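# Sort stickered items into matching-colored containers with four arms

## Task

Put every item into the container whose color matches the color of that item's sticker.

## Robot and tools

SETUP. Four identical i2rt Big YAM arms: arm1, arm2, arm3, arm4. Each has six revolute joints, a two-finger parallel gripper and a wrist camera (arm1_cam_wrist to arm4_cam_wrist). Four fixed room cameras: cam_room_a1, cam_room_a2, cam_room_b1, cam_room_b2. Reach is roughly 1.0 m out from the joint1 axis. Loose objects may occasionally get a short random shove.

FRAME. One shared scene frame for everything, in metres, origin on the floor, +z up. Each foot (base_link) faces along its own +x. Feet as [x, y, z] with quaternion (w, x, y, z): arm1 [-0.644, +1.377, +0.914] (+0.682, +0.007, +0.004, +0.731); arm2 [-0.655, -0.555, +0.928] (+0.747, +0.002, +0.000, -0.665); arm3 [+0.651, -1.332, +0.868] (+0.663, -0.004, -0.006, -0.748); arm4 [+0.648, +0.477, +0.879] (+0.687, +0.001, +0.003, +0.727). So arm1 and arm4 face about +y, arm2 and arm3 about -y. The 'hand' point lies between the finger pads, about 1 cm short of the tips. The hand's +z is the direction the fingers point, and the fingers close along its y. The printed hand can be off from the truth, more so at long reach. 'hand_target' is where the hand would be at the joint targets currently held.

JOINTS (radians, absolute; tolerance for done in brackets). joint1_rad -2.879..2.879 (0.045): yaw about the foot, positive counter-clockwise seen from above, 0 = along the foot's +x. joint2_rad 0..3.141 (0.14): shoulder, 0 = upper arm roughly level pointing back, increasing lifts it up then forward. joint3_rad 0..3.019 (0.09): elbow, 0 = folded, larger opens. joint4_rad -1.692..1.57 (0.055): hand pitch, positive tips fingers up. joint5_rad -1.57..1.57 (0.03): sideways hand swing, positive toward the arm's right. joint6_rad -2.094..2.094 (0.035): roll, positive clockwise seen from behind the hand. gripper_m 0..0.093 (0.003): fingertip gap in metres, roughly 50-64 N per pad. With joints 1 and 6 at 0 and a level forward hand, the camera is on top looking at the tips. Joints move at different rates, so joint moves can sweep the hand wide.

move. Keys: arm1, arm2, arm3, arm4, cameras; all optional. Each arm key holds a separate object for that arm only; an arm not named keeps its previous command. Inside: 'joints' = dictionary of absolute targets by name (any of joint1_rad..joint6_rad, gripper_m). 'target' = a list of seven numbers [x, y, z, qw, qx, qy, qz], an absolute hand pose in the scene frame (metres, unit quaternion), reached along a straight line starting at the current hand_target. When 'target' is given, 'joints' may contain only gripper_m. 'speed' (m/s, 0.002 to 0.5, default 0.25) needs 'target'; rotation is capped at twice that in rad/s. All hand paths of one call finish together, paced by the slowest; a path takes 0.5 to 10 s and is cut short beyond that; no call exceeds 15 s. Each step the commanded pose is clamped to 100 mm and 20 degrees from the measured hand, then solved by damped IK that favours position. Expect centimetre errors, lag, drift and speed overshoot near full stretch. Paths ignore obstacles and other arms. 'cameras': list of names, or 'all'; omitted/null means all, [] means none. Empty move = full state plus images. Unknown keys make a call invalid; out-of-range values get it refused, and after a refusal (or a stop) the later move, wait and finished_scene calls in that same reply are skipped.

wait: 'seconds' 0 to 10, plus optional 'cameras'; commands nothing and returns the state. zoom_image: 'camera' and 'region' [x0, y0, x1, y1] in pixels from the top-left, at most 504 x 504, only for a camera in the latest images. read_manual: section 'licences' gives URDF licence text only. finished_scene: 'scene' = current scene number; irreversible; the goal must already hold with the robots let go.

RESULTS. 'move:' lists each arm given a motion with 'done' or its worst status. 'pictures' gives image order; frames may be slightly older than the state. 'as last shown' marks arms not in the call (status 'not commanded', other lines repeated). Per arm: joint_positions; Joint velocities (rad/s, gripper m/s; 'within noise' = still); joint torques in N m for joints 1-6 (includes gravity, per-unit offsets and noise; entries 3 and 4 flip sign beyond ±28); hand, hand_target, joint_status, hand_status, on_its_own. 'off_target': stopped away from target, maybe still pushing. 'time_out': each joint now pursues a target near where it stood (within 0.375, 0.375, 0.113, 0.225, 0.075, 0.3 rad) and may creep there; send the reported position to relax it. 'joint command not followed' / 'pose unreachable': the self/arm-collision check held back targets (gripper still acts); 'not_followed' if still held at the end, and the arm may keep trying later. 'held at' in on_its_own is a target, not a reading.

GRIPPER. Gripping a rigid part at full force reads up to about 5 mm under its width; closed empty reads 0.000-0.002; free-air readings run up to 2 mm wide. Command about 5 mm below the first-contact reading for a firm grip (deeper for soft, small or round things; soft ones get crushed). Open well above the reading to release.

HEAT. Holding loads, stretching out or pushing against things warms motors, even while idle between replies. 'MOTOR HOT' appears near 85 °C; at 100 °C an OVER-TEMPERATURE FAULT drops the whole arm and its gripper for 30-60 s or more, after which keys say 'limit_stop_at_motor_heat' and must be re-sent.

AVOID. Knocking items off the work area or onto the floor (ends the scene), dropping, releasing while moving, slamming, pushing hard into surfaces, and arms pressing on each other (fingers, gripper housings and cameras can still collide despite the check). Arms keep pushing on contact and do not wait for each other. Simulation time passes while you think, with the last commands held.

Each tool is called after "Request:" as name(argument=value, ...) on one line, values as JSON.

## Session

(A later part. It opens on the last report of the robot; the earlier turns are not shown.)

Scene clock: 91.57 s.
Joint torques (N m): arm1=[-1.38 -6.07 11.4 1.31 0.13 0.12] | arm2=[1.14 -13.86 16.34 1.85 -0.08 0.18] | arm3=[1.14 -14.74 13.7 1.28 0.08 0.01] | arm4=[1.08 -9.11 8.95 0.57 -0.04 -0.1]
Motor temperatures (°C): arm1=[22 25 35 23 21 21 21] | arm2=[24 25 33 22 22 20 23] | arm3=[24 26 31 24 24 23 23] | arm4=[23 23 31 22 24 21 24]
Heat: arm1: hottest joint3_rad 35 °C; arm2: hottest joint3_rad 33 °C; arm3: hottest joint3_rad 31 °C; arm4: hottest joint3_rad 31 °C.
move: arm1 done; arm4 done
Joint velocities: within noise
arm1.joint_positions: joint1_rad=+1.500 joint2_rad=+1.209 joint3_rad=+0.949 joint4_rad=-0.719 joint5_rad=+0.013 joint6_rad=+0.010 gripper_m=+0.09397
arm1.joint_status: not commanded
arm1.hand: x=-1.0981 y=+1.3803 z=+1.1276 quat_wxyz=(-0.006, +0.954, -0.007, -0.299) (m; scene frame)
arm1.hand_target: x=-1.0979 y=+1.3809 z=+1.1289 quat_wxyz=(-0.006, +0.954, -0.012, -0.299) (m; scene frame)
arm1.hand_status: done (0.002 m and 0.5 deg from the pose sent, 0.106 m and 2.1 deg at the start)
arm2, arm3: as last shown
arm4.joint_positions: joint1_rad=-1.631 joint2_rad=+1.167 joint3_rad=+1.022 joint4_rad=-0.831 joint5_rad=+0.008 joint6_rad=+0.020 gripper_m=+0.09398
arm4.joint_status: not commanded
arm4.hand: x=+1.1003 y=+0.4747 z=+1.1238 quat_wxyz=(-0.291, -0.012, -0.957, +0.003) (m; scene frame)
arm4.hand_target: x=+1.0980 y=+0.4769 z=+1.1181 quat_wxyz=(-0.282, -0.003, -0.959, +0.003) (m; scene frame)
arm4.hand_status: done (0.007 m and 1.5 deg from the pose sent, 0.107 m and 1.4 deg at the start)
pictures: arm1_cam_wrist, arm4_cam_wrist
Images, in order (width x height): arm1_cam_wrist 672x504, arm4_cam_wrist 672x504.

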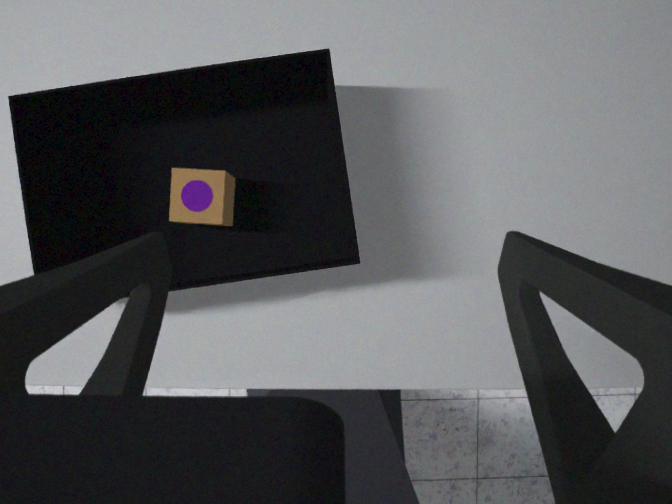

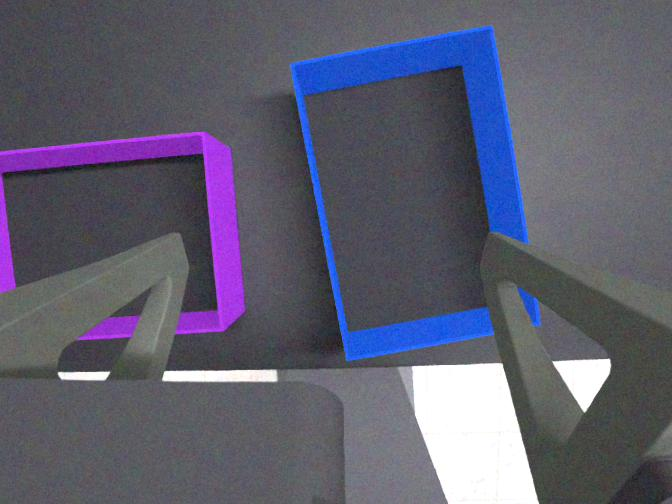

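Request:
move(arm1={"joints":{"joint1_rad":-1.64,"joint2_rad":0.6,"joint3_rad":0.5,"joint4_rad":0.45,"joint5_rad":0,"joint6_rad":0}}, arm2={"joints":{"joint1_rad":1.456,"joint2_rad":0.6,"joint3_rad":0.5,"joint4_rad":0.45,"joint5_rad":0,"joint6_rad":0}}, arm3={"joints":{"joint1_rad":-1.45,"joint2_rad":0.6,"joint3_rad":0.5,"joint4_rad":0.45,"joint5_rad":0,"joint6_rad":0}}, arm4={"joints":{"joint1_rad":1.515,"joint2_rad":0.6,"joint3_rad":0.5,"joint4_rad":0.45,"joint5_rad":0,"joint6_rad":0}})

Scene clock: 130.20 s.
Joint torques (N m): arm1=[-2.55 1.08 11.93 2.44 -0.05 -0.06] | arm2=[0.97 -3.25 11.45 3.1 0.07 0.15] | arm3=[0.62 -2.02 9.76 2.22 -0.05 -0.03] | arm4=[0.5 -2.08 9.35 1.96 0.11 -0.08]
Motor temperatures (°C): arm1=[22 25 32 23 21 21 21] | arm2=[24 26 35 22 22 20 23] | arm3=[24 26 33 24 24 23 23] | arm4=[23 23 33 22 24 21 24]
Heat: arm1: hottest joint3_rad 32 °C; arm2: hottest joint3_rad 35 °C; arm3: hottest joint3_rad 33 °C; arm4: hottest joint3_rad 33 °C.
move: arm1 done; arm2 done; arm3 done; arm4 done
Joint velocities: within noise
arm1.joint_positions: joint1_rad=-1.635 joint2_rad=+0.600 joint3_rad=+0.499 joint4_rad=+0.428 joint5_rad=+0.002 joint6_rad=+0.007 gripper_m=+0.09401
arm1.joint_status: all done
arm1.hand: x=-0.2761 y=+1.3772 z=+1.3490 quat_wxyz=(-0.808, -0.002, -0.589, -0.005) (m; scene frame)
arm1.hand_target: x=-0.2780 y=+1.3755 z=+1.3551 quat_wxyz=(-0.815, -0.001, -0.579, -0.001) (m; scene frame)
arm1.hand_status: not commanded
arm2.joint_positions: joint1_rad=+1.453 joint2_rad=+0.610 joint3_rad=+0.512 joint4_rad=+0.431 joint5_rad=-0.002 joint6_rad=-0.008 gripper_m=+0.09402
arm2.joint_status: all done
arm2.hand: x=-0.2930 y=-0.5573 z=+1.3751 quat_wxyz=(-0.815, +0.002, -0.579, +0.002) (m; scene frame)
arm2.hand_target: x=-0.2971 y=-0.5564 z=+1.3754 quat_wxyz=(-0.820, -0.001, -0.572, -0.002) (m; scene frame)
arm2.hand_status: not commanded
arm3.joint_positions: joint1_rad=-1.441 joint2_rad=+0.609 joint3_rad=+0.499 joint4_rad=+0.433 joint5_rad=+0.001 joint6_rad=-0.003 gripper_m=+0.09401
arm3.joint_status: all done
arm3.hand: x=+0.2875 y=-1.3282 z=+1.3059 quat_wxyz=(-0.006, -0.585, +0.002, +0.811) (m; scene frame)
arm3.hand_target: x=+0.2915 y=-1.3251 z=+1.3135 quat_wxyz=(-0.004, -0.574, +0.006, +0.819) (m; scene frame)
arm3.hand_status: not commanded
arm4.joint_positions: joint1_rad=+1.512 joint2_rad=+0.607 joint3_rad=+0.504 joint4_rad=+0.432 joint5_rad=-0.001 joint6_rad=+0.013 gripper_m=+0.09402
arm4.joint_status: all done
arm4.hand: x=+0.2876 y=+0.4800 z=+1.3233 quat_wxyz=(+0.006, +0.580, -0.005, -0.815) (m; scene frame)
arm4.hand_target: x=+0.2911 y=+0.4790 z=+1.3273 quat_wxyz=(+0.001, +0.571, -0.001, -0.821) (m; scene frame)
arm4.hand_status: not commanded
pictures: arm1_cam_wrist, arm2_cam_wrist, arm3_cam_wrist, arm4_cam_wrist, cam_room_a1, cam_room_a2, cam_room_b1, cam_room_b2
Images, in order (width x height): arm1_cam_wrist 672x504, arm2_cam_wrist 672x504, arm3_cam_wrist 672x504, arm4_cam_wrist 672x504, cam_room_a1 672x504, cam_room_a2 672x504, cam_room_b1 672x504, cam_room_b2 672x504.

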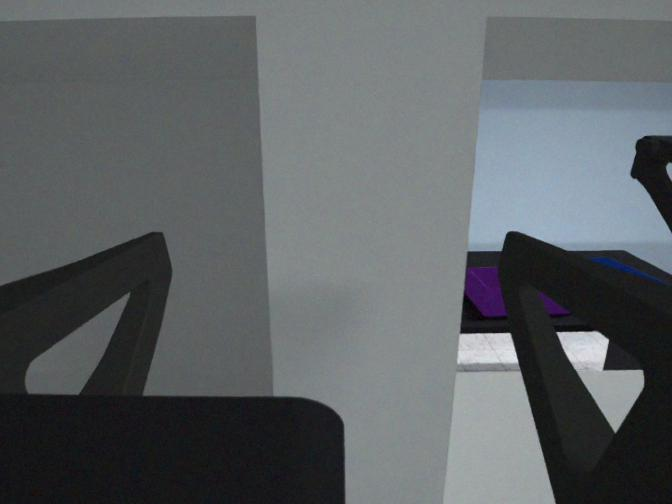

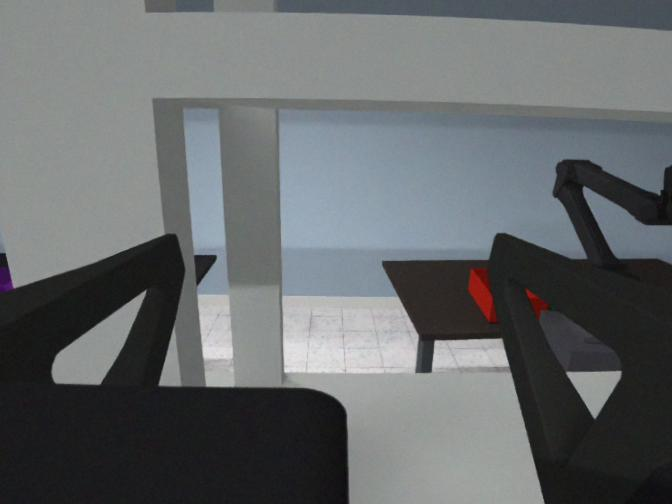

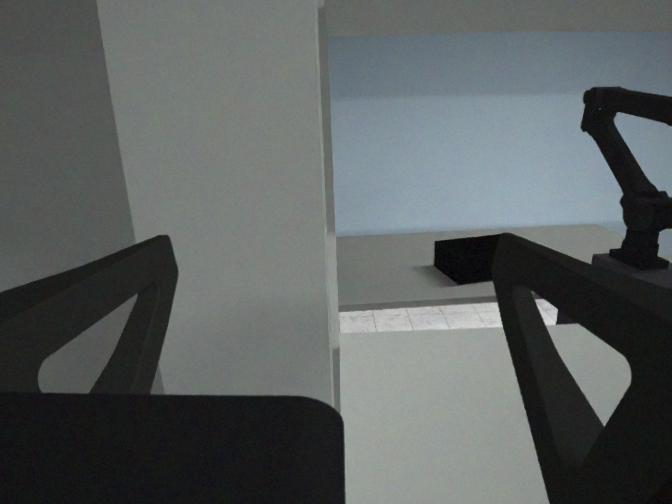

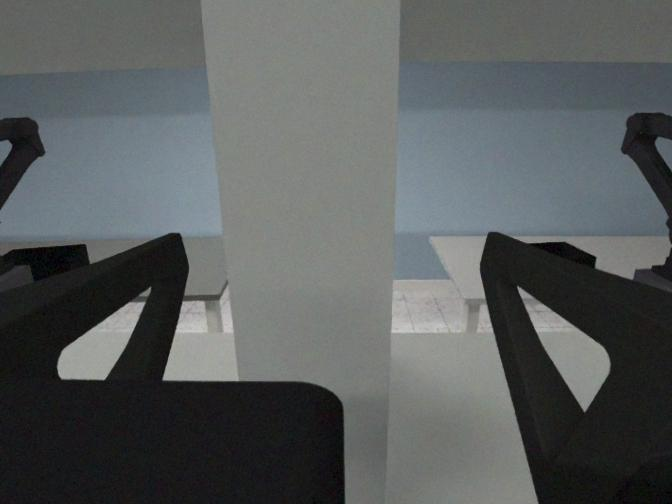

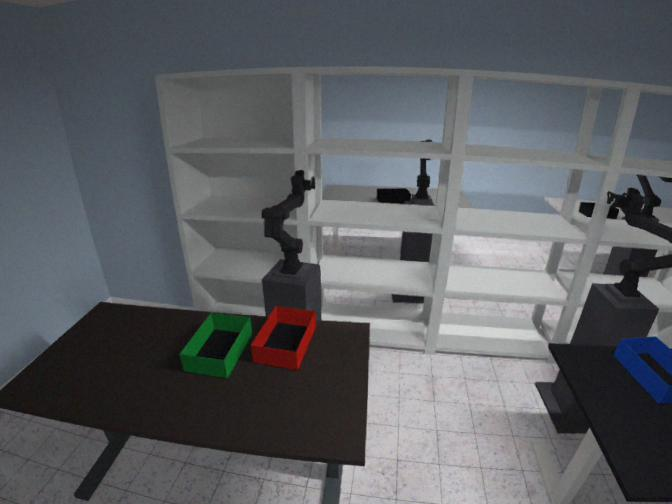

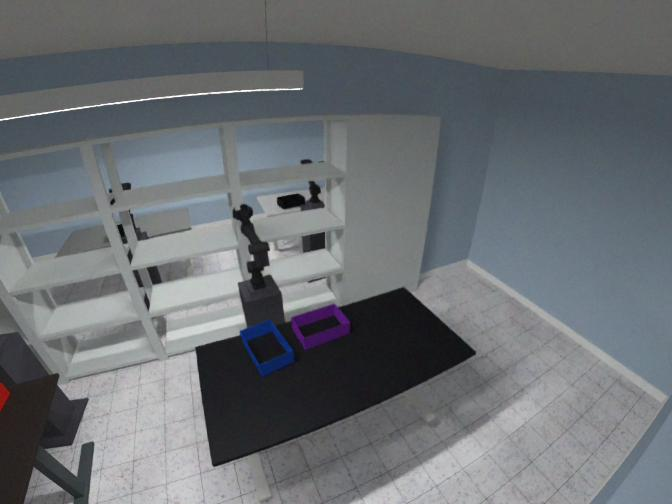

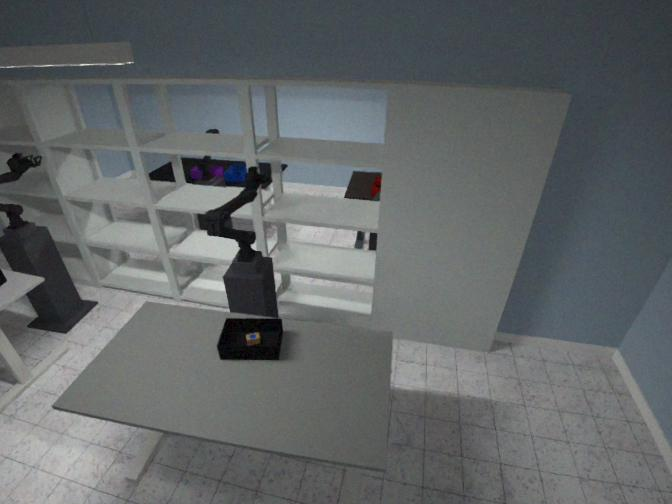

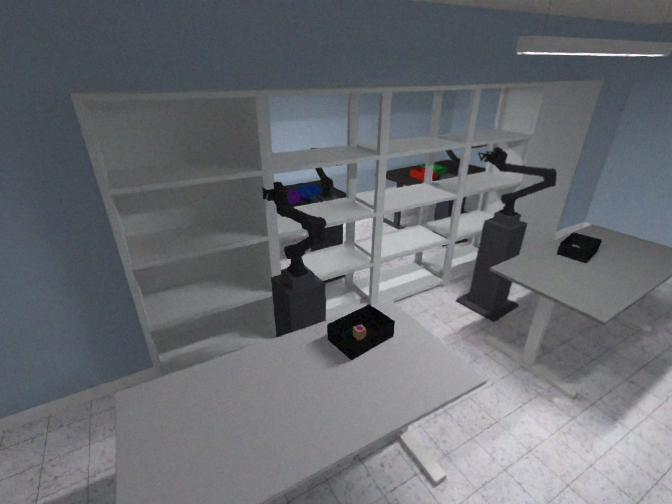

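Request:
move(arm1={"joints":{"joint1_rad":-2.248,"joint4_rad":-0.2}}, arm2={"joints":{"joint1_rad":2.122,"joint4_rad":-0.2}}, arm3={"joints":{"joint1_rad":-1.991,"joint4_rad":-0.2}}, arm4={"joints":{"joint1_rad":0.906,"joint4_rad":-0.2}}, cameras=["arm1_cam_wrist","arm2_cam_wrist","arm3_cam_wrist","arm4_cam_wrist"])

Scene clock: 185.90 s.
Joint torques (N m): arm1=[-2.49 1.03 12.62 1.4 0.04 -0.01] | arm2=[1.03 -3.31 11.73 1.99 0 0.15] | arm3=[0.67 -2.08 9.92 1.48 0.02 -0.03] | arm4=[0.26 -1.73 9.46 0.94 0.07 -0.09]
Motor temperatures (°C): arm1=[22 24 34 24 21 21 21] | arm2=[24 25 34 23 22 20 23] | arm3=[24 25 31 24 24 23 23] | arm4=[23 22 31 22 24 21 24]
Heat: arm1: hottest joint3_rad 34 °C; arm2: hottest joint3_rad 34 °C; arm3: hottest joint3_rad 31 °C; arm4: hottest joint3_rad 31 °C.
move: arm1 done; arm2 done; arm3 done; arm4 done
Joint velocities: within noise
arm1.joint_positions: joint1_rad=-2.243 joint2_rad=+0.600 joint3_rad=+0.495 joint4_rad=-0.189 joint5_rad=+0.000 joint6_rad=+0.006 gripper_m=+0.09402
arm1.joint_status: all done
arm1.hand: x=-0.3406 y=+1.1702 z=+1.1979 quat_wxyz=(-0.563, -0.240, -0.771, +0.176) (m; scene frame)
arm1.hand_target: x=-0.3420 y=+1.1688 z=+1.1984 quat_wxyz=(-0.560, -0.240, -0.772, +0.179) (m; scene frame)
arm1.hand_status: not commanded
arm2.joint_positions: joint1_rad=+2.119 joint2_rad=+0.608 joint3_rad=+0.512 joint4_rad=-0.186 joint5_rad=-0.001 joint6_rad=-0.008 gripper_m=+0.09402
arm2.joint_status: all done
arm2.hand: x=-0.3672 y=-0.3305 z=+1.2272 quat_wxyz=(-0.570, +0.263, -0.753, -0.195) (m; scene frame)
arm2.hand_target: x=-0.3707 y=-0.3318 z=+1.2190 quat_wxyz=(-0.562, +0.263, -0.759, -0.196) (m; scene frame)
arm2.hand_status: not commanded
arm3.joint_positions: joint1_rad=-1.982 joint2_rad=+0.606 joint3_rad=+0.499 joint4_rad=-0.194 joint5_rad=+0.000 joint6_rad=-0.003 gripper_m=+0.09401
arm3.joint_status: all done
arm3.hand: x=+0.3372 y=-1.1428 z=+1.1526 quat_wxyz=(+0.151, -0.779, +0.214, +0.570) (m; scene frame)
arm3.hand_target: x=+0.3399 y=-1.1405 z=+1.1541 quat_wxyz=(+0.153, -0.777, +0.219, +0.570) (m; scene frame)
arm3.hand_status: not commanded
arm4.joint_positions: joint1_rad=+0.909 joint2_rad=+0.607 joint3_rad=+0.503 joint4_rad=-0.188 joint5_rad=+0.000 joint6_rad=+0.013 gripper_m=+0.09402
arm4.joint_status: all done
arm4.hand: x=+0.3495 y=+0.6865 z=+1.1722 quat_wxyz=(-0.173, +0.763, -0.245, -0.573) (m; scene frame)
arm4.hand_target: x=+0.3520 y=+0.6861 z=+1.1693 quat_wxyz=(-0.176, +0.767, -0.243, -0.568) (m; scene frame)
arm4.hand_status: not commanded
pictures: arm1_cam_wrist, arm2_cam_wrist, arm3_cam_wrist, arm4_cam_wrist
Images, in order (width x height): arm1_cam_wrist 672x504, arm2_cam_wrist 672x504, arm3_cam_wrist 672x504, arm4_cam_wrist 672x504.

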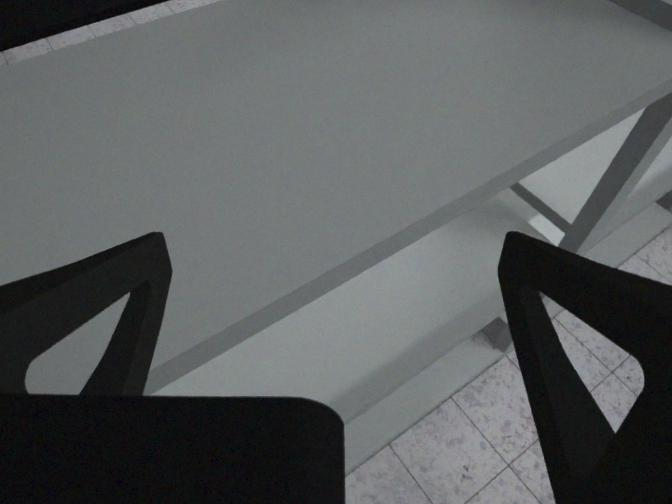

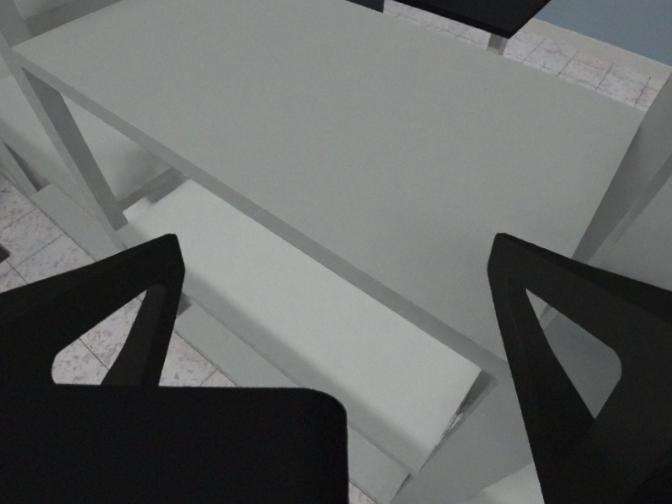

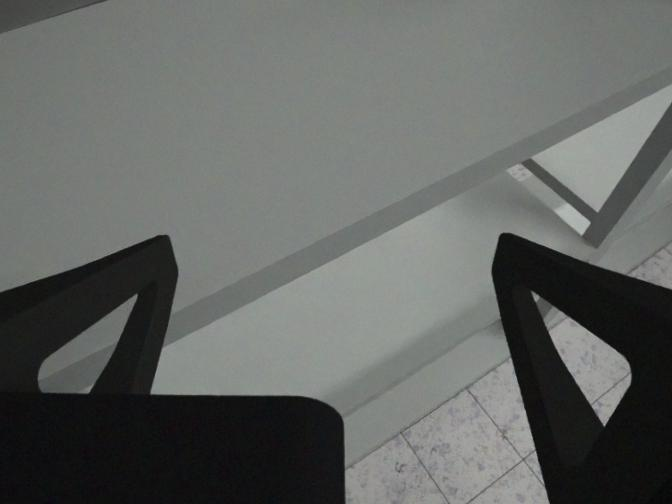

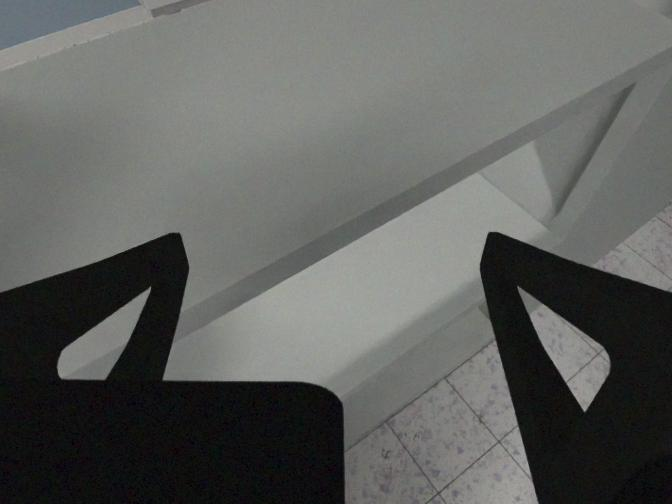

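Request:
move(arm1={"joints":{"joint1_rad":1.77,"joint4_rad":-0.9}}, cameras=["arm1_cam_wrist"])

Request:
move(arm1={"target":[-1.077,1.238,0.908,0.0047,-0.9761,0.0213,0.2163],"speed":0.4}, cameras=["arm1_cam_wrist"])

Scene clock: 224.07 s.
Joint torques (N m): arm1=[-0.97 2.2 11.86 0.69 0.1 -0.01] | arm2=[1.08 -3.19 11.74 1.99 0 0.15] | arm3=[0.73 -2.14 9.99 1.47 0.02 -0.02] | arm4=[0.5 -2.49 9.55 1.03 0.11 -0.07]
Motor temperatures (°C): arm1=[22 24 33 23 21 21 21] | arm2=[24 25 34 22 22 20 23] | arm3=[24 25 31 24 24 23 23] | arm4=[23 22 31 22 24 21 24]
Heat: arm1: hottest joint3_rad 33 °C; arm2: hottest joint3_rad 34 °C; arm3: hottest joint3_rad 31 °C; arm4: hottest joint3_rad 31 °C.
move: arm1 done
Joint velocities: within noise
arm1.joint_positions: joint1_rad=+1.764 joint2_rad=+0.600 joint3_rad=+0.495 joint4_rad=-0.889 joint5_rad=-0.002 joint6_rad=+0.005 gripper_m=+0.09402
arm1.joint_status: all done
arm1.hand: x=-0.8939 y=+1.3092 z=+1.0719 quat_wxyz=(+0.037, +0.949, +0.124, -0.289) (m; scene frame)
arm1.hand_target: x=-0.8926 y=+1.3083 z=+1.0731 quat_wxyz=(+0.036, +0.949, +0.129, -0.286) (m; scene frame)
arm1.hand_status: not commanded
arm2, arm3, arm4: as last shown
arm3.joint_positions: joint1_rad=-1.982 joint2_rad=+0.606 joint3_rad=+0.499 joint4_rad=-0.195 joint5_rad=+0.000 joint6_rad=-0.003 gripper_m=+0.09401
arm4.hand: x=+0.3495 y=+0.6865 z=+1.1721 quat_wxyz=(-0.172, +0.763, -0.245, -0.572) (m; scene frame)
arm4.hand_target: x=+0.3520 y=+0.6861 z=+1.1692 quat_wxyz=(-0.176, +0.767, -0.243, -0.568) (m; scene frame)
pictures: arm1_cam_wrist
Images, in order (width x height): arm1_cam_wrist 672x504.

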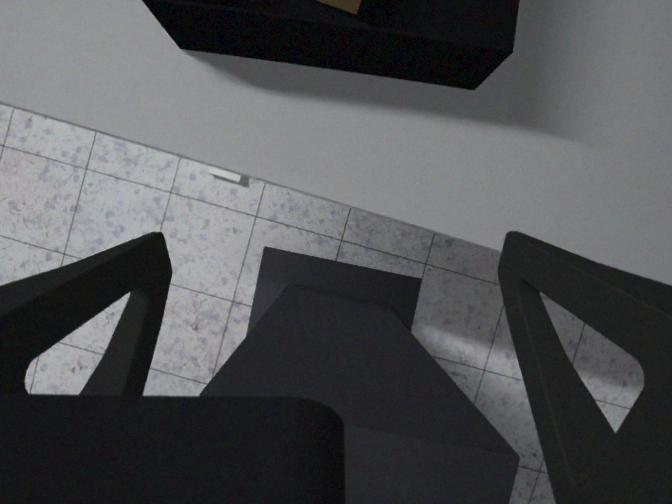

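Scene clock: 225.60 s.
Joint torques (N m): arm1=[-1.38 -9.52 10 1.5 0.22 0.09] | arm2=[0.97 -3.19 11.73 2.02 0 0.16] | arm3=[0.85 -2.14 9.96 1.48 0.02 -0.03] | arm4=[0.56 -2.02 9.55 1.13 0.07 -0.08]
Motor temperatures (°C): arm1=[22 24 33 23 21 21 21] | arm2=[24 25 34 22 22 20 23] | arm3=[24 25 31 24 24 23 23] | arm4=[23 22 31 22 24 21 24]
Heat: arm1: hottest joint3_rad 33 °C; arm2: hottest joint3_rad 34 °C; arm3: hottest joint3_rad 31 °C; arm4: hottest joint3_rad 31 °C.
move: arm1 off_target
Joint velocities: within noise
arm1.joint_positions: joint1_rad=+1.866 joint2_rad=+1.636 joint3_rad=+0.737 joint4_rad=-0.332 joint5_rad=+0.163 joint6_rad=+0.378 gripper_m=+0.09402
arm1.joint_status: not commanded
arm1.hand: x=-1.0592 y=+1.2493 z=+0.8957 quat_wxyz=(-0.014, +0.981, -0.020, -0.194) (m; scene frame)
arm1.hand_target: x=-1.0763 y=+1.2381 z=+0.9085 quat_wxyz=(-0.004, +0.976, -0.021, -0.216) (m; scene frame)
arm1.hand_status: off_target (0.024 m and 2.8 deg from the pose sent, 0.256 m and 19.5 deg at the start)
arm2, arm3, arm4: as last shown
pictures: arm1_cam_wrist
Images, in order (width x height): arm1_cam_wrist 672x504.

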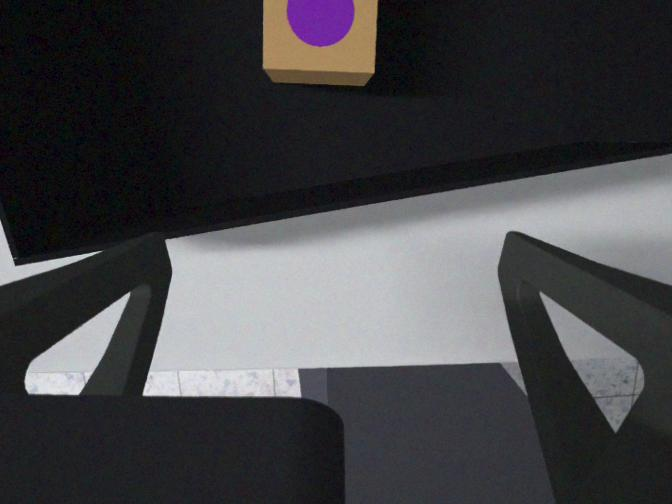

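Request:
move(arm1={"target":[-1.127,1.234,0.84,0.0047,-0.9761,0.0213,0.2163],"speed":0.2}, cameras=["arm1_cam_wrist"])

Request:
move(arm1={"target":[-1.15,1.234,0.785,0.0047,-0.9761,0.0213,0.2163],"speed":0.15}, cameras=["arm1_cam_wrist","cam_room_b2"])

Scene clock: 234.53 s.
Joint torques (N m): arm1=[-2.96 -11.4 9.54 1.74 0.06 -0.03] | arm2=[0.97 -3.25 11.71 2.03 0 0.15] | arm3=[0.56 -2.2 9.91 1.5 0.01 -0.03] | arm4=[0.85 -1.9 9.57 1.09 0.1 -0.1]
Motor temperatures (°C): arm1=[22 24 33 23 21 21 21] | arm2=[24 25 34 22 22 20 23] | arm3=[24 25 31 24 24 23 23] | arm4=[23 22 31 22 24 21 24]
Heat: arm1: hottest joint3_rad 33 °C; arm2: hottest joint3_rad 34 °C; arm3: hottest joint3_rad 31 °C; arm4: hottest joint3_rad 31 °C.
move: arm1 off_target
Joint velocities: within noise
arm1.joint_positions: joint1_rad=+1.854 joint2_rad=+1.891 joint3_rad=+0.840 joint4_rad=-0.183 joint5_rad=+0.155 joint6_rad=+0.363 gripper_m=+0.09402
arm1.joint_status: not commanded
arm1.hand: x=-1.1012 y=+1.2390 z=+0.8278 quat_wxyz=(-0.014, +0.981, -0.019, -0.191) (m; scene frame)
arm1.hand_target: x=-1.1261 y=+1.2345 z=+0.8409 quat_wxyz=(-0.005, +0.976, -0.021, -0.216) (m; scene frame)
arm1.hand_status: off_target (0.029 m and 3.2 deg from the pose sent, 0.089 m and 2.8 deg at the start)
arm2, arm3, arm4: as last shown
pictures: arm1_cam_wrist
Images, in order (width x height): arm1_cam_wrist 672x504.

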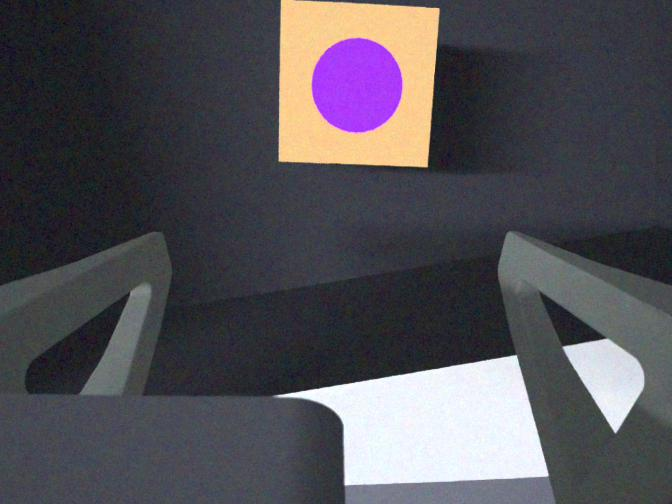

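Scene clock: 235.53 s.
Joint torques (N m): arm1=[-2.55 -13.8 8.2 1.72 0.08 -0.02] | arm2=[0.97 -3.25 11.67 2.03 0 0.16] | arm3=[0.79 -2.14 9.92 1.48 0.01 -0.02] | arm4=[1.08 -2.14 9.58 1.17 0.1 -0.09]
Motor temperatures (°C): arm1=[22 24 33 23 21 21 21] | arm2=[24 25 34 22 22 20 23] | arm3=[24 25 31 24 24 23 23] | arm4=[23 22 31 22 24 21 24]
Heat: arm1: hottest joint3_rad 33 °C; arm2: hottest joint3_rad 34 °C; arm3: hottest joint3_rad 31 °C; arm4: hottest joint3_rad 31 °C.
move: arm1 off_target
Joint velocities: within noise
arm1.joint_positions: joint1_rad=+1.838 joint2_rad=+2.060 joint3_rad=+0.915 joint4_rad=-0.078 joint5_rad=+0.148 joint6_rad=+0.347 gripper_m=+0.09402
arm1.joint_status: not commanded
arm1.hand: x=-1.1275 y=+1.2368 z=+0.7771 quat_wxyz=(-0.012, +0.981, -0.018, -0.195) (m; scene frame)
arm1.hand_target: x=-1.1493 y=+1.2342 z=+0.7857 quat_wxyz=(-0.005, +0.976, -0.021, -0.216) (m; scene frame)
arm1.hand_status: off_target (0.024 m and 2.6 deg from the pose sent, 0.065 m and 3.2 deg at the start)
arm2, arm3, arm4: as last shown
pictures: arm1_cam_wrist, cam_room_b2
Images, in order (width x height): arm1_cam_wrist 672x504, cam_room_b2 672x504.

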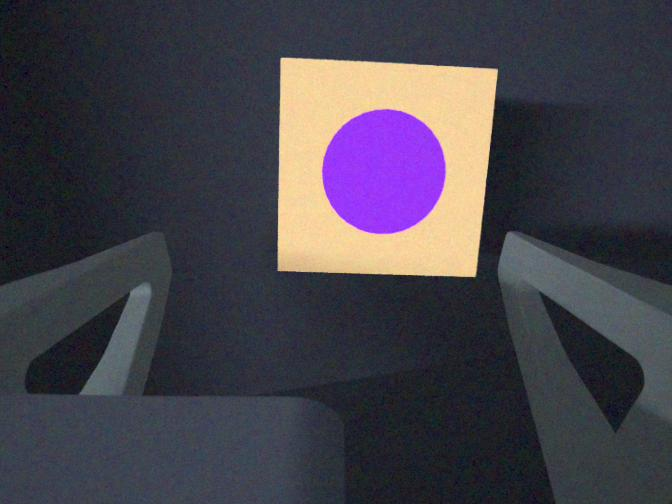

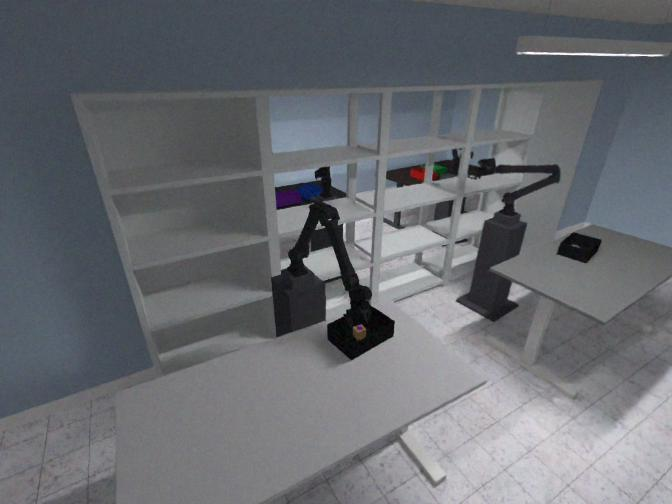

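Request:
zoom_image(camera="cam_room_b2", region=[310, 260, 410, 360])

Scaled by 5.040.

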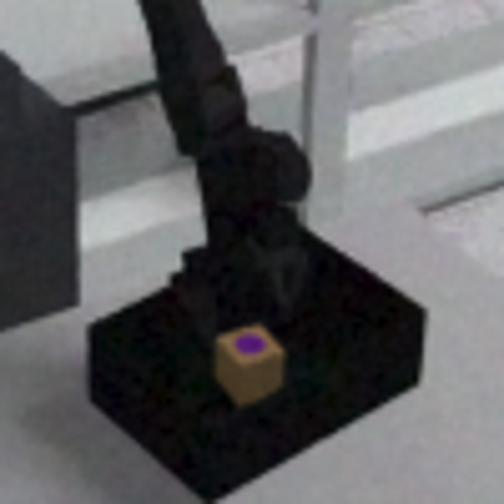

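Request:
move(arm1={"target":[-1.172,1.248,0.765,0.0113,-0.9749,0.0511,0.2161],"speed":0.15}, cameras=["arm1_cam_wrist","cam_room_b2"])

Scene clock: 276.50 s.
Joint torques (N m): arm1=[-2.61 -13.39 7.99 1.55 0.16 0.11] | arm2=[0.97 -3.25 11.71 1.99 0.01 0.16] | arm3=[0.56 -2.14 9.94 1.5 0.01 -0.02] | arm4=[0.38 -2.26 9.61 1.05 0.1 -0.11]
Motor temperatures (°C): arm1=[22 26 31 23 21 21 21] | arm2=[24 24 34 22 22 20 23] | arm3=[24 24 31 24 24 23 23] | arm4=[23 22 32 22 24 21 24]
Heat: arm1: hottest joint3_rad 31 °C; arm2: hottest joint3_rad 34 °C; arm3: hottest joint3_rad 31 °C; arm4: hottest joint3_rad 32 °C.
move: arm1 off_target
Joint velocities: within noise
arm1.joint_positions: joint1_rad=+1.800 joint2_rad=+2.127 joint3_rad=+0.981 joint4_rad=-0.071 joint5_rad=+0.156 joint6_rad=+0.358 gripper_m=+0.09402
arm1.joint_status: not commanded
arm1.hand: x=-1.1525 y=+1.2504 z=+0.7611 quat_wxyz=(-0.017, +0.979, -0.043, -0.199) (m; scene frame)
arm1.hand_target: x=-1.1714 y=+1.2483 z=+0.7655 quat_wxyz=(-0.011, +0.975, -0.051, -0.216) (m; scene frame)
arm1.hand_status: off_target (0.020 m and 2.4 deg from the pose sent, 0.047 m and 4.5 deg at the start)
arm2, arm3, arm4: as last shown
pictures: arm1_cam_wrist, cam_room_b2
Images, in order (width x height): arm1_cam_wrist 672x504, cam_room_b2 672x504.

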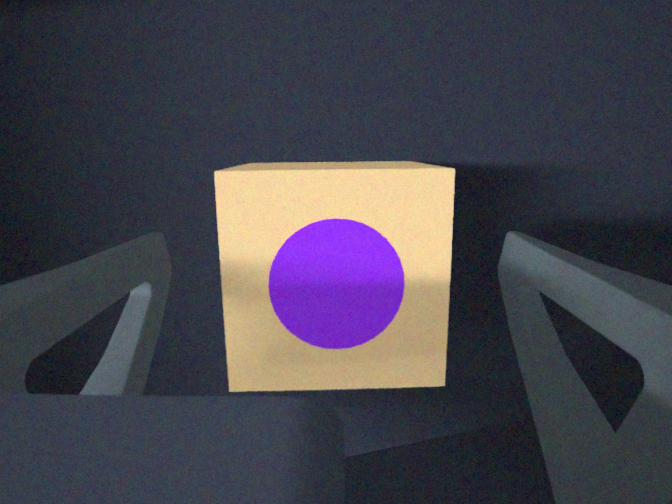

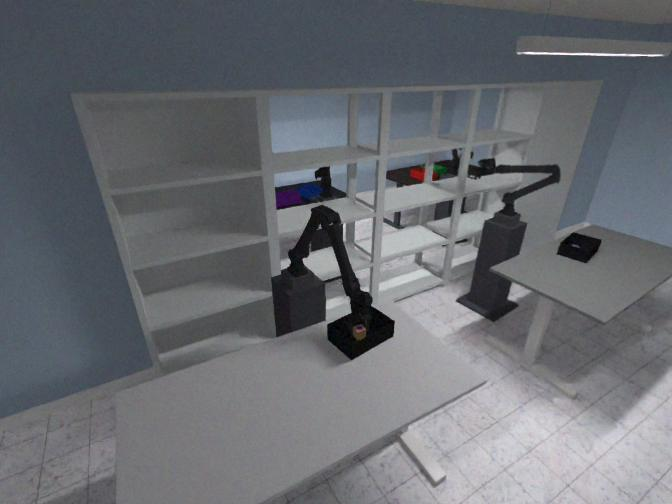

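Request:
move(arm1={"joints":{"gripper_m":0.035}}, cameras=["arm1_cam_wrist"])

Scene clock: 282.10 s.
Joint torques (N m): arm1=[-2.61 -12.69 8.13 1.58 0.18 0.11] | arm2=[1.03 -3.31 11.67 2 0 0.14] | arm3=[0.62 -2.2 9.91 1.48 0.02 -0.01] | arm4=[0.44 -2.08 9.65 1.01 0.06 -0.09]
Motor temperatures (°C): arm1=[22 26 31 23 21 21 21] | arm2=[24 24 34 22 22 20 23] | arm3=[24 24 31 24 24 23 23] | arm4=[23 22 32 22 24 21 24]
Heat: arm1: hottest joint3_rad 31 °C; arm2: hottest joint3_rad 34 °C; arm3: hottest joint3_rad 31 °C; arm4: hottest joint3_rad 32 °C.
move: arm1 off_target
Joint velocities: within noise
arm1.joint_positions: joint1_rad=+1.800 joint2_rad=+2.127 joint3_rad=+0.981 joint4_rad=-0.071 joint5_rad=+0.156 joint6_rad=+0.360 gripper_m=+0.05260
arm1.joint_status: gripper_m off_target (ended at +0.05263, target +0.03500)
arm1.hand: x=-1.1528 y=+1.2504 z=+0.7612 quat_wxyz=(-0.017, +0.979, -0.044, -0.199) (m; scene frame)
arm1.hand_target: x=-1.1713 y=+1.2483 z=+0.7655 quat_wxyz=(-0.011, +0.975, -0.051, -0.216) (m; scene frame)
arm1.hand_status: not commanded
arm2, arm3, arm4: as last shown
pictures: arm1_cam_wrist
Images, in order (width x height): arm1_cam_wrist 672x504.

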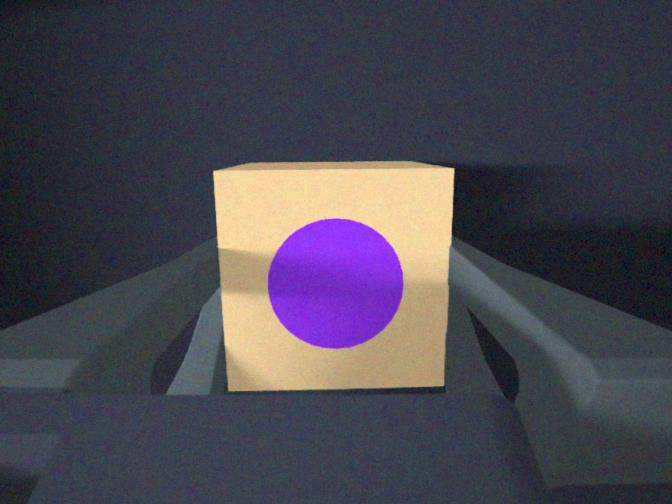

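Request:
move(arm1={"target":[-1.12,1.245,0.96,0.0113,-0.9749,0.0511,0.2161],"speed":0.25}, cameras=["arm1_cam_wrist"])

Request:
move(arm1={"joints":{"joint1_rad":-2.24,"joint2_rad":0.8,"joint3_rad":0.8,"joint4_rad":-1.134,"joint5_rad":0,"joint6_rad":0}}, cameras=["arm1_cam_wrist"])

Request:
move(arm1={"target":[0.0,0.93,1.08,0.2065,0.2919,0.9314,-0.0647],"speed":0.3}, cameras=["arm1_cam_wrist","arm4_cam_wrist","cam_room_b2"])

Scene clock: 308.67 s.
Joint torques (N m): arm1=[-0.79 -10.64 9.29 0.64 0.22 0.12] | arm2=[0.97 -3.08 11.71 2.02 0.01 0.15] | arm3=[0.62 -2.26 9.91 1.51 0.01 -0.03] | arm4=[0.73 -2.08 9.52 1.03 0.11 -0.08]
Motor temperatures (°C): arm1=[22 25 31 23 21 21 22] | arm2=[24 24 35 22 22 20 23] | arm3=[24 24 31 24 24 23 23] | arm4=[23 22 32 22 24 21 24]
Heat: arm1: hottest joint3_rad 31 °C; arm2: hottest joint3_rad 35 °C; arm3: hottest joint3_rad 31 °C; arm4: hottest joint3_rad 32 °C.
move: arm1 done
Joint velocities: within noise
arm1.joint_positions: joint1_rad=+1.824 joint2_rad=+1.621 joint3_rad=+0.925 joint4_rad=-0.491 joint5_rad=+0.170 joint6_rad=+0.394 gripper_m=+0.05276
arm1.joint_status: not commanded
arm1.hand: x=-1.1203 y=+1.2493 z=+0.9561 quat_wxyz=(-0.012, +0.975, -0.052, -0.215) (m; scene frame)
arm1.hand_target: x=-1.1201 y=+1.2451 z=+0.9601 quat_wxyz=(-0.011, +0.975, -0.051, -0.216) (m; scene frame)
arm1.hand_status: done (0.006 m and 0.2 deg from the pose sent, 0.201 m and 2.3 deg at the start)
arm2, arm3, arm4: as last shown
pictures: arm1_cam_wrist
Images, in order (width x height): arm1_cam_wrist 672x504.

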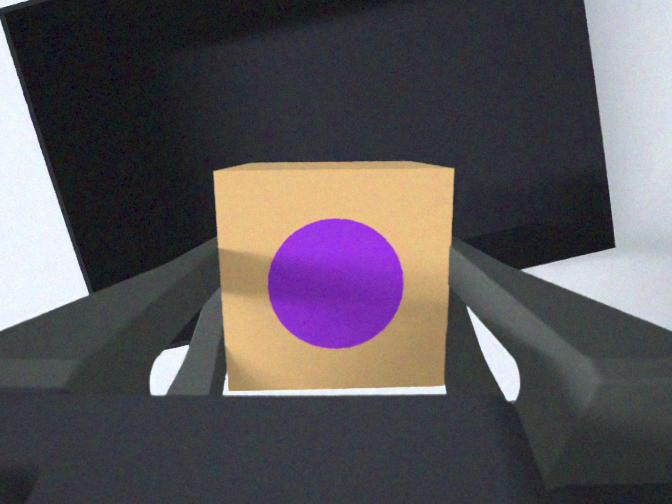

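Scene clock: 311.80 s.
Joint torques (N m): arm1=[-2.26 -1.03 12.53 0.69 -0.03 -0.02] | arm2=[1.03 -3.25 11.73 2.03 0.02 0.15] | arm3=[0.62 -2.08 9.95 1.52 0.03 -0.03] | arm4=[0.79 -2.32 9.52 0.91 0.07 -0.06]
Motor temperatures (°C): arm1=[22 25 31 23 21 21 22] | arm2=[24 24 35 22 22 20 23] | arm3=[24 24 31 24 24 23 23] | arm4=[23 22 32 22 24 21 24]
Heat: arm1: hottest joint3_rad 31 °C; arm2: hottest joint3_rad 35 °C; arm3: hottest joint3_rad 31 °C; arm4: hottest joint3_rad 32 °C.
move: arm1 done
Joint velocities: within noise
arm1.joint_positions: joint1_rad=-2.235 joint2_rad=+0.806 joint3_rad=+0.782 joint4_rad=-1.125 joint5_rad=+0.002 joint6_rad=+0.007 gripper_m=+0.05287
arm1.joint_status: all done
arm1.hand: x=-0.3997 y=+1.2129 z=+1.1272 quat_wxyz=(-0.193, -0.290, -0.935, +0.063) (m; scene frame)
arm1.hand_target: x=-0.3990 y=+1.2111 z=+1.1364 quat_wxyz=(-0.199, -0.288, -0.934, +0.065) (m; scene frame)
arm1.hand_status: not commanded
arm2.joint_positions: joint1_rad=+2.119 joint2_rad=+0.608 joint3_rad=+0.512 joint4_rad=-0.186 joint5_rad=-0.001 joint6_rad=-0.008 gripper_m=+0.09402
arm2.joint_status: not commanded
arm2.hand: x=-0.3672 y=-0.3305 z=+1.2272 quat_wxyz=(-0.570, +0.263, -0.753, -0.195) (m; scene frame)
arm2.hand_target: x=-0.3707 y=-0.3318 z=+1.2190 quat_wxyz=(-0.562, +0.263, -0.759, -0.196) (m; scene frame)
arm2.hand_status: not commanded
arm3.joint_positions: joint1_rad=-1.982 joint2_rad=+0.606 joint3_rad=+0.499 joint4_rad=-0.195 joint5_rad=+0.000 joint6_rad=-0.003 gripper_m=+0.09401
arm3.joint_status: not commanded
arm3.hand: x=+0.3372 y=-1.1428 z=+1.1526 quat_wxyz=(+0.151, -0.779, +0.214, +0.570) (m; scene frame)
arm3.hand_target: x=+0.3399 y=-1.1405 z=+1.1541 quat_wxyz=(+0.153, -0.777, +0.219, +0.570) (m; scene frame)
arm3.hand_status: not commanded
arm4.joint_positions: joint1_rad=+0.909 joint2_rad=+0.607 joint3_rad=+0.503 joint4_rad=-0.188 joint5_rad=+0.000 joint6_rad=+0.013 gripper_m=+0.09402
arm4.joint_status: not commanded
arm4.hand: x=+0.3495 y=+0.6865 z=+1.1721 quat_wxyz=(-0.172, +0.763, -0.245, -0.572) (m; scene frame)
arm4.hand_target: x=+0.3520 y=+0.6861 z=+1.1692 quat_wxyz=(-0.176, +0.767, -0.243, -0.568) (m; scene frame)
arm4.hand_status: not commanded
pictures: arm1_cam_wrist
Images, in order (width x height): arm1_cam_wrist 672x504.

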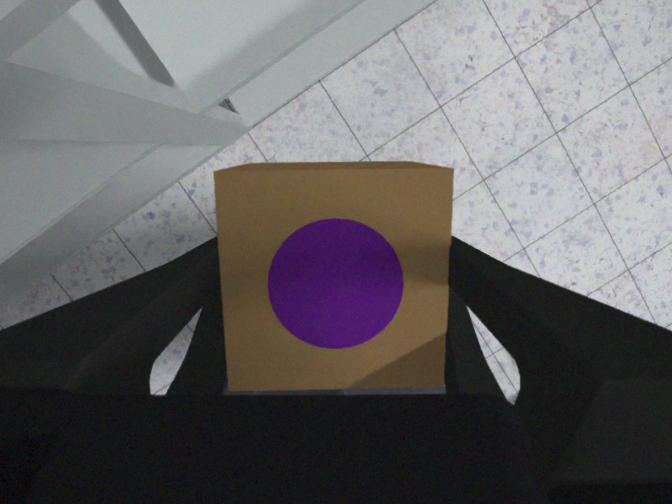

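Scene clock: 314.33 s.
Joint torques (N m): arm1=[-2.84 -20.66 17.37 0.55 -0.03 0] | arm2=[0.97 -3.31 11.73 2.04 0 0.16] | arm3=[0.67 -2.2 9.96 1.51 0.02 -0.01] | arm4=[0.26 -2.14 9.51 1.01 0.1 -0.07]
Motor temperatures (°C): arm1=[22 26 32 23 21 21 22] | arm2=[24 24 35 22 22 20 23] | arm3=[24 24 31 24 24 23 23] | arm4=[23 22 32 22 24 21 24]
Heat: arm1: hottest joint3_rad 32 °C; arm2: hottest joint3_rad 35 °C; arm3: hottest joint3_rad 31 °C; arm4: hottest joint3_rad 32 °C.
move: arm1 off_target
Joint velocities: within noise
arm1.joint_positions: joint1_rad=-2.238 joint2_rad=+2.166 joint3_rad=+2.074 joint4_rad=-1.087 joint5_rad=-0.005 joint6_rad=+0.005 gripper_m=+0.05287
arm1.joint_status: not commanded
arm1.hand: x=-0.0097 y=+0.9463 z=+1.0465 quat_wxyz=(-0.179, -0.291, -0.938, +0.056) (m; scene frame)
arm1.hand_target: x=-0.0020 y=+0.9311 z=+1.0803 quat_wxyz=(-0.207, -0.292, -0.931, +0.065) (m; scene frame)
arm1.hand_status: off_target (0.039 m and 3.4 deg from the pose sent, 0.492 m and 1.7 deg at the start)
arm2, arm3, arm4: as last shown
pictures: arm1_cam_wrist, arm4_cam_wrist, cam_room_b2
Images, in order (width x height): arm1_cam_wrist 672x504, arm4_cam_wrist 672x504, cam_room_b2 672x504.

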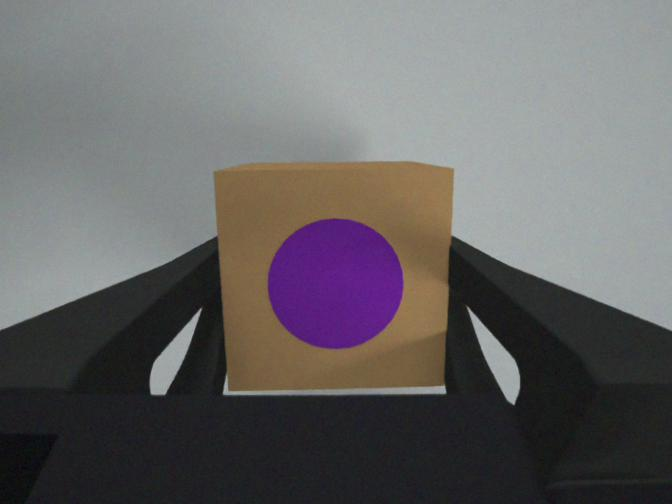

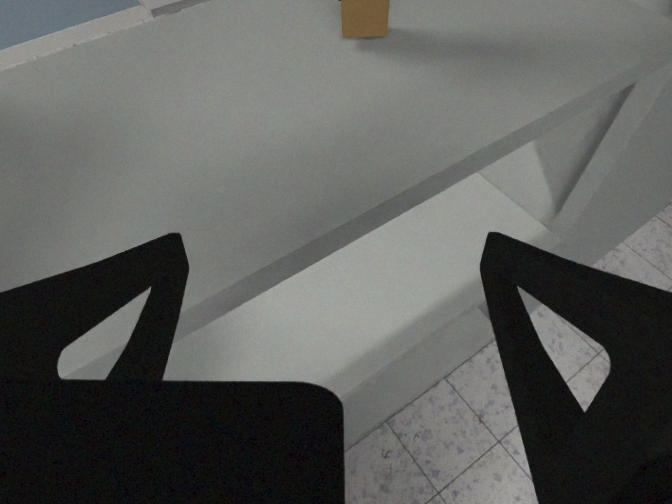

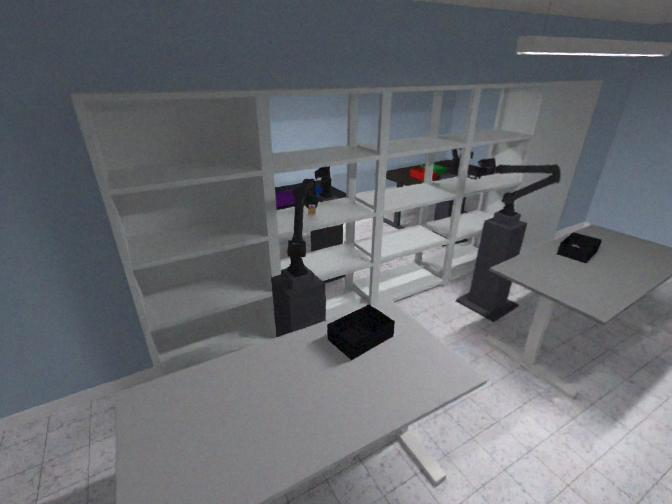

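Request:
move(arm1={"target":[0.0,0.93,1.055,0.2065,0.2919,0.9314,-0.0647],"speed":0.08}, cameras=["arm1_cam_wrist","arm4_cam_wrist"])

Request:
move(arm1={"target":[0.0,0.93,1.035,0.2065,0.2919,0.9314,-0.0647],"speed":0.08}, cameras=["arm1_cam_wrist","arm4_cam_wrist"])

Scene clock: 319.23 s.
Joint torques (N m): arm1=[-2.61 -19.84 13.22 1.87 -0.07 0.01] | arm2=[0.97 -3.19 11.69 1.98 0.01 0.14] | arm3=[0.67 -2.2 9.95 1.5 0.01 -0.02] | arm4=[0.79 -1.85 9.42 0.99 0.1 -0.07]
Motor temperatures (°C): arm1=[22 26 33 23 21 21 22] | arm2=[24 24 35 22 22 20 23] | arm3=[24 24 31 24 24 23 23] | arm4=[23 22 32 22 24 21 24]
Heat: arm1: hottest joint3_rad 33 °C; arm2: hottest joint3_rad 35 °C; arm3: hottest joint3_rad 31 °C; arm4: hottest joint3_rad 32 °C.
move: arm1 off_target
Joint velocities: within noise
arm1.joint_positions: joint1_rad=-2.238 joint2_rad=+2.166 joint3_rad=+2.074 joint4_rad=-1.062 joint5_rad=-0.005 joint6_rad=+0.005 gripper_m=+0.05287
arm1.joint_status: not commanded
arm1.hand: x=-0.0050 y=+0.9432 z=+1.0488 quat_wxyz=(-0.191, -0.290, -0.936, +0.059) (m; scene frame)
arm1.hand_target: x=-0.0006 y=+0.9302 z=+1.0552 quat_wxyz=(-0.206, -0.292, -0.932, +0.065) (m; scene frame)
arm1.hand_status: off_target (0.015 m and 2.0 deg from the pose sent, 0.021 m and 3.4 deg at the start)
arm2, arm3, arm4: as last shown
pictures: arm1_cam_wrist, arm4_cam_wrist
Images, in order (width x height): arm1_cam_wrist 672x504, arm4_cam_wrist 672x504.

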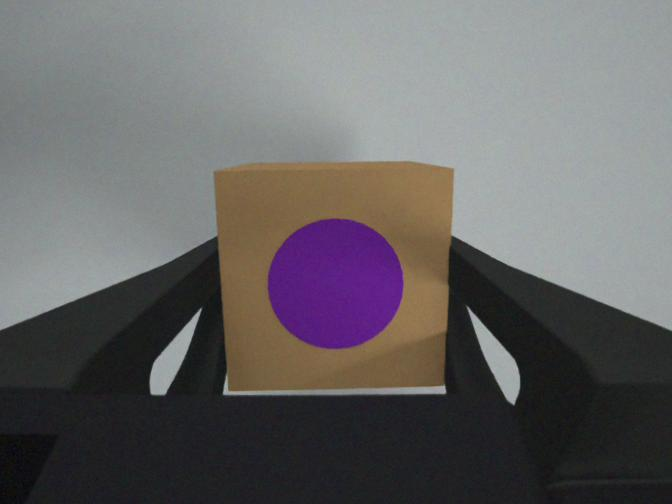

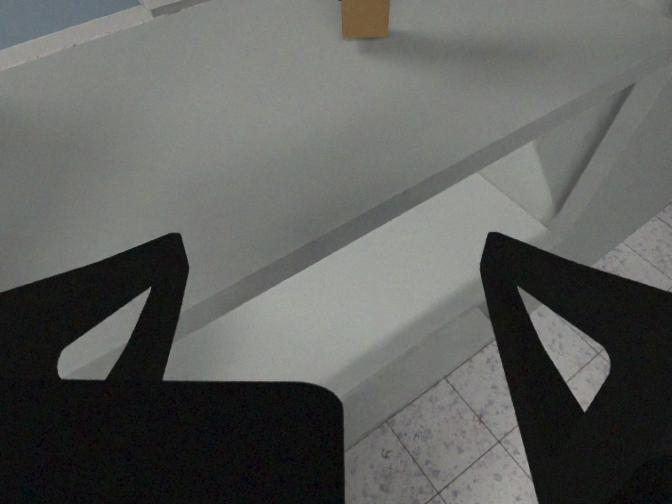

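Scene clock: 320.27 s.
Joint torques (N m): arm1=[-3.14 -20.13 11.66 1.83 -0.04 -0.04] | arm2=[1.08 -3.25 11.69 2.03 0.01 0.15] | arm3=[0.56 -2.14 9.89 1.48 0.02 -0.03] | arm4=[0.85 -2.02 9.65 0.94 0.11 -0.06]
Motor temperatures (°C): arm1=[22 26 33 23 21 21 22] | arm2=[24 24 35 22 22 20 23] | arm3=[24 24 31 24 24 23 23] | arm4=[23 22 32 22 24 21 24]
Heat: arm1: hottest joint3_rad 33 °C; arm2: hottest joint3_rad 35 °C; arm3: hottest joint3_rad 31 °C; arm4: hottest joint3_rad 32 °C.
move: arm1 done
Joint velocities: within noise
arm1.joint_positions: joint1_rad=-2.238 joint2_rad=+2.175 joint3_rad=+2.056 joint4_rad=-1.016 joint5_rad=-0.005 joint6_rad=+0.005 gripper_m=+0.05287
arm1.joint_status: not commanded
arm1.hand: x=-0.0005 y=+0.9401 z=+1.0377 quat_wxyz=(-0.199, -0.290, -0.934, +0.062) (m; scene frame)
arm1.hand_target: x=-0.0003 y=+0.9300 z=+1.0352 quat_wxyz=(-0.207, -0.292, -0.932, +0.065) (m; scene frame)
arm1.hand_status: done (0.010 m and 1.0 deg from the pose sent, 0.020 m and 2.0 deg at the start)
arm2, arm3, arm4: as last shown
pictures: arm1_cam_wrist, arm4_cam_wrist
Images, in order (width x height): arm1_cam_wrist 672x504, arm4_cam_wrist 672x504.

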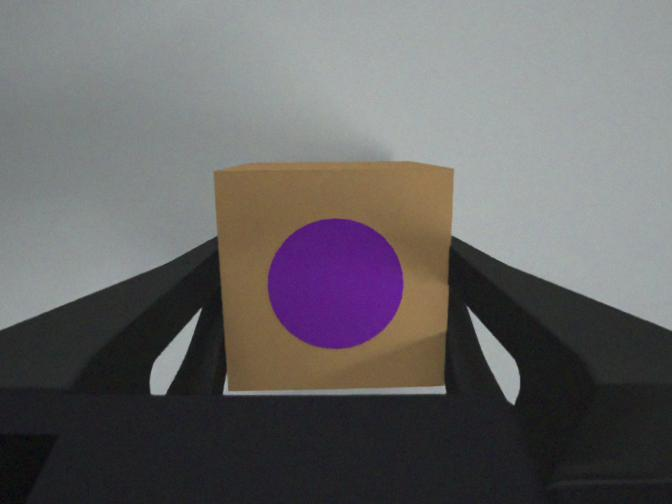

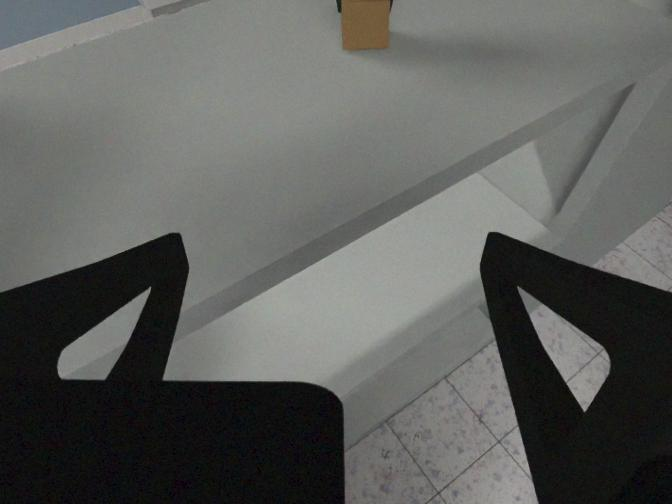

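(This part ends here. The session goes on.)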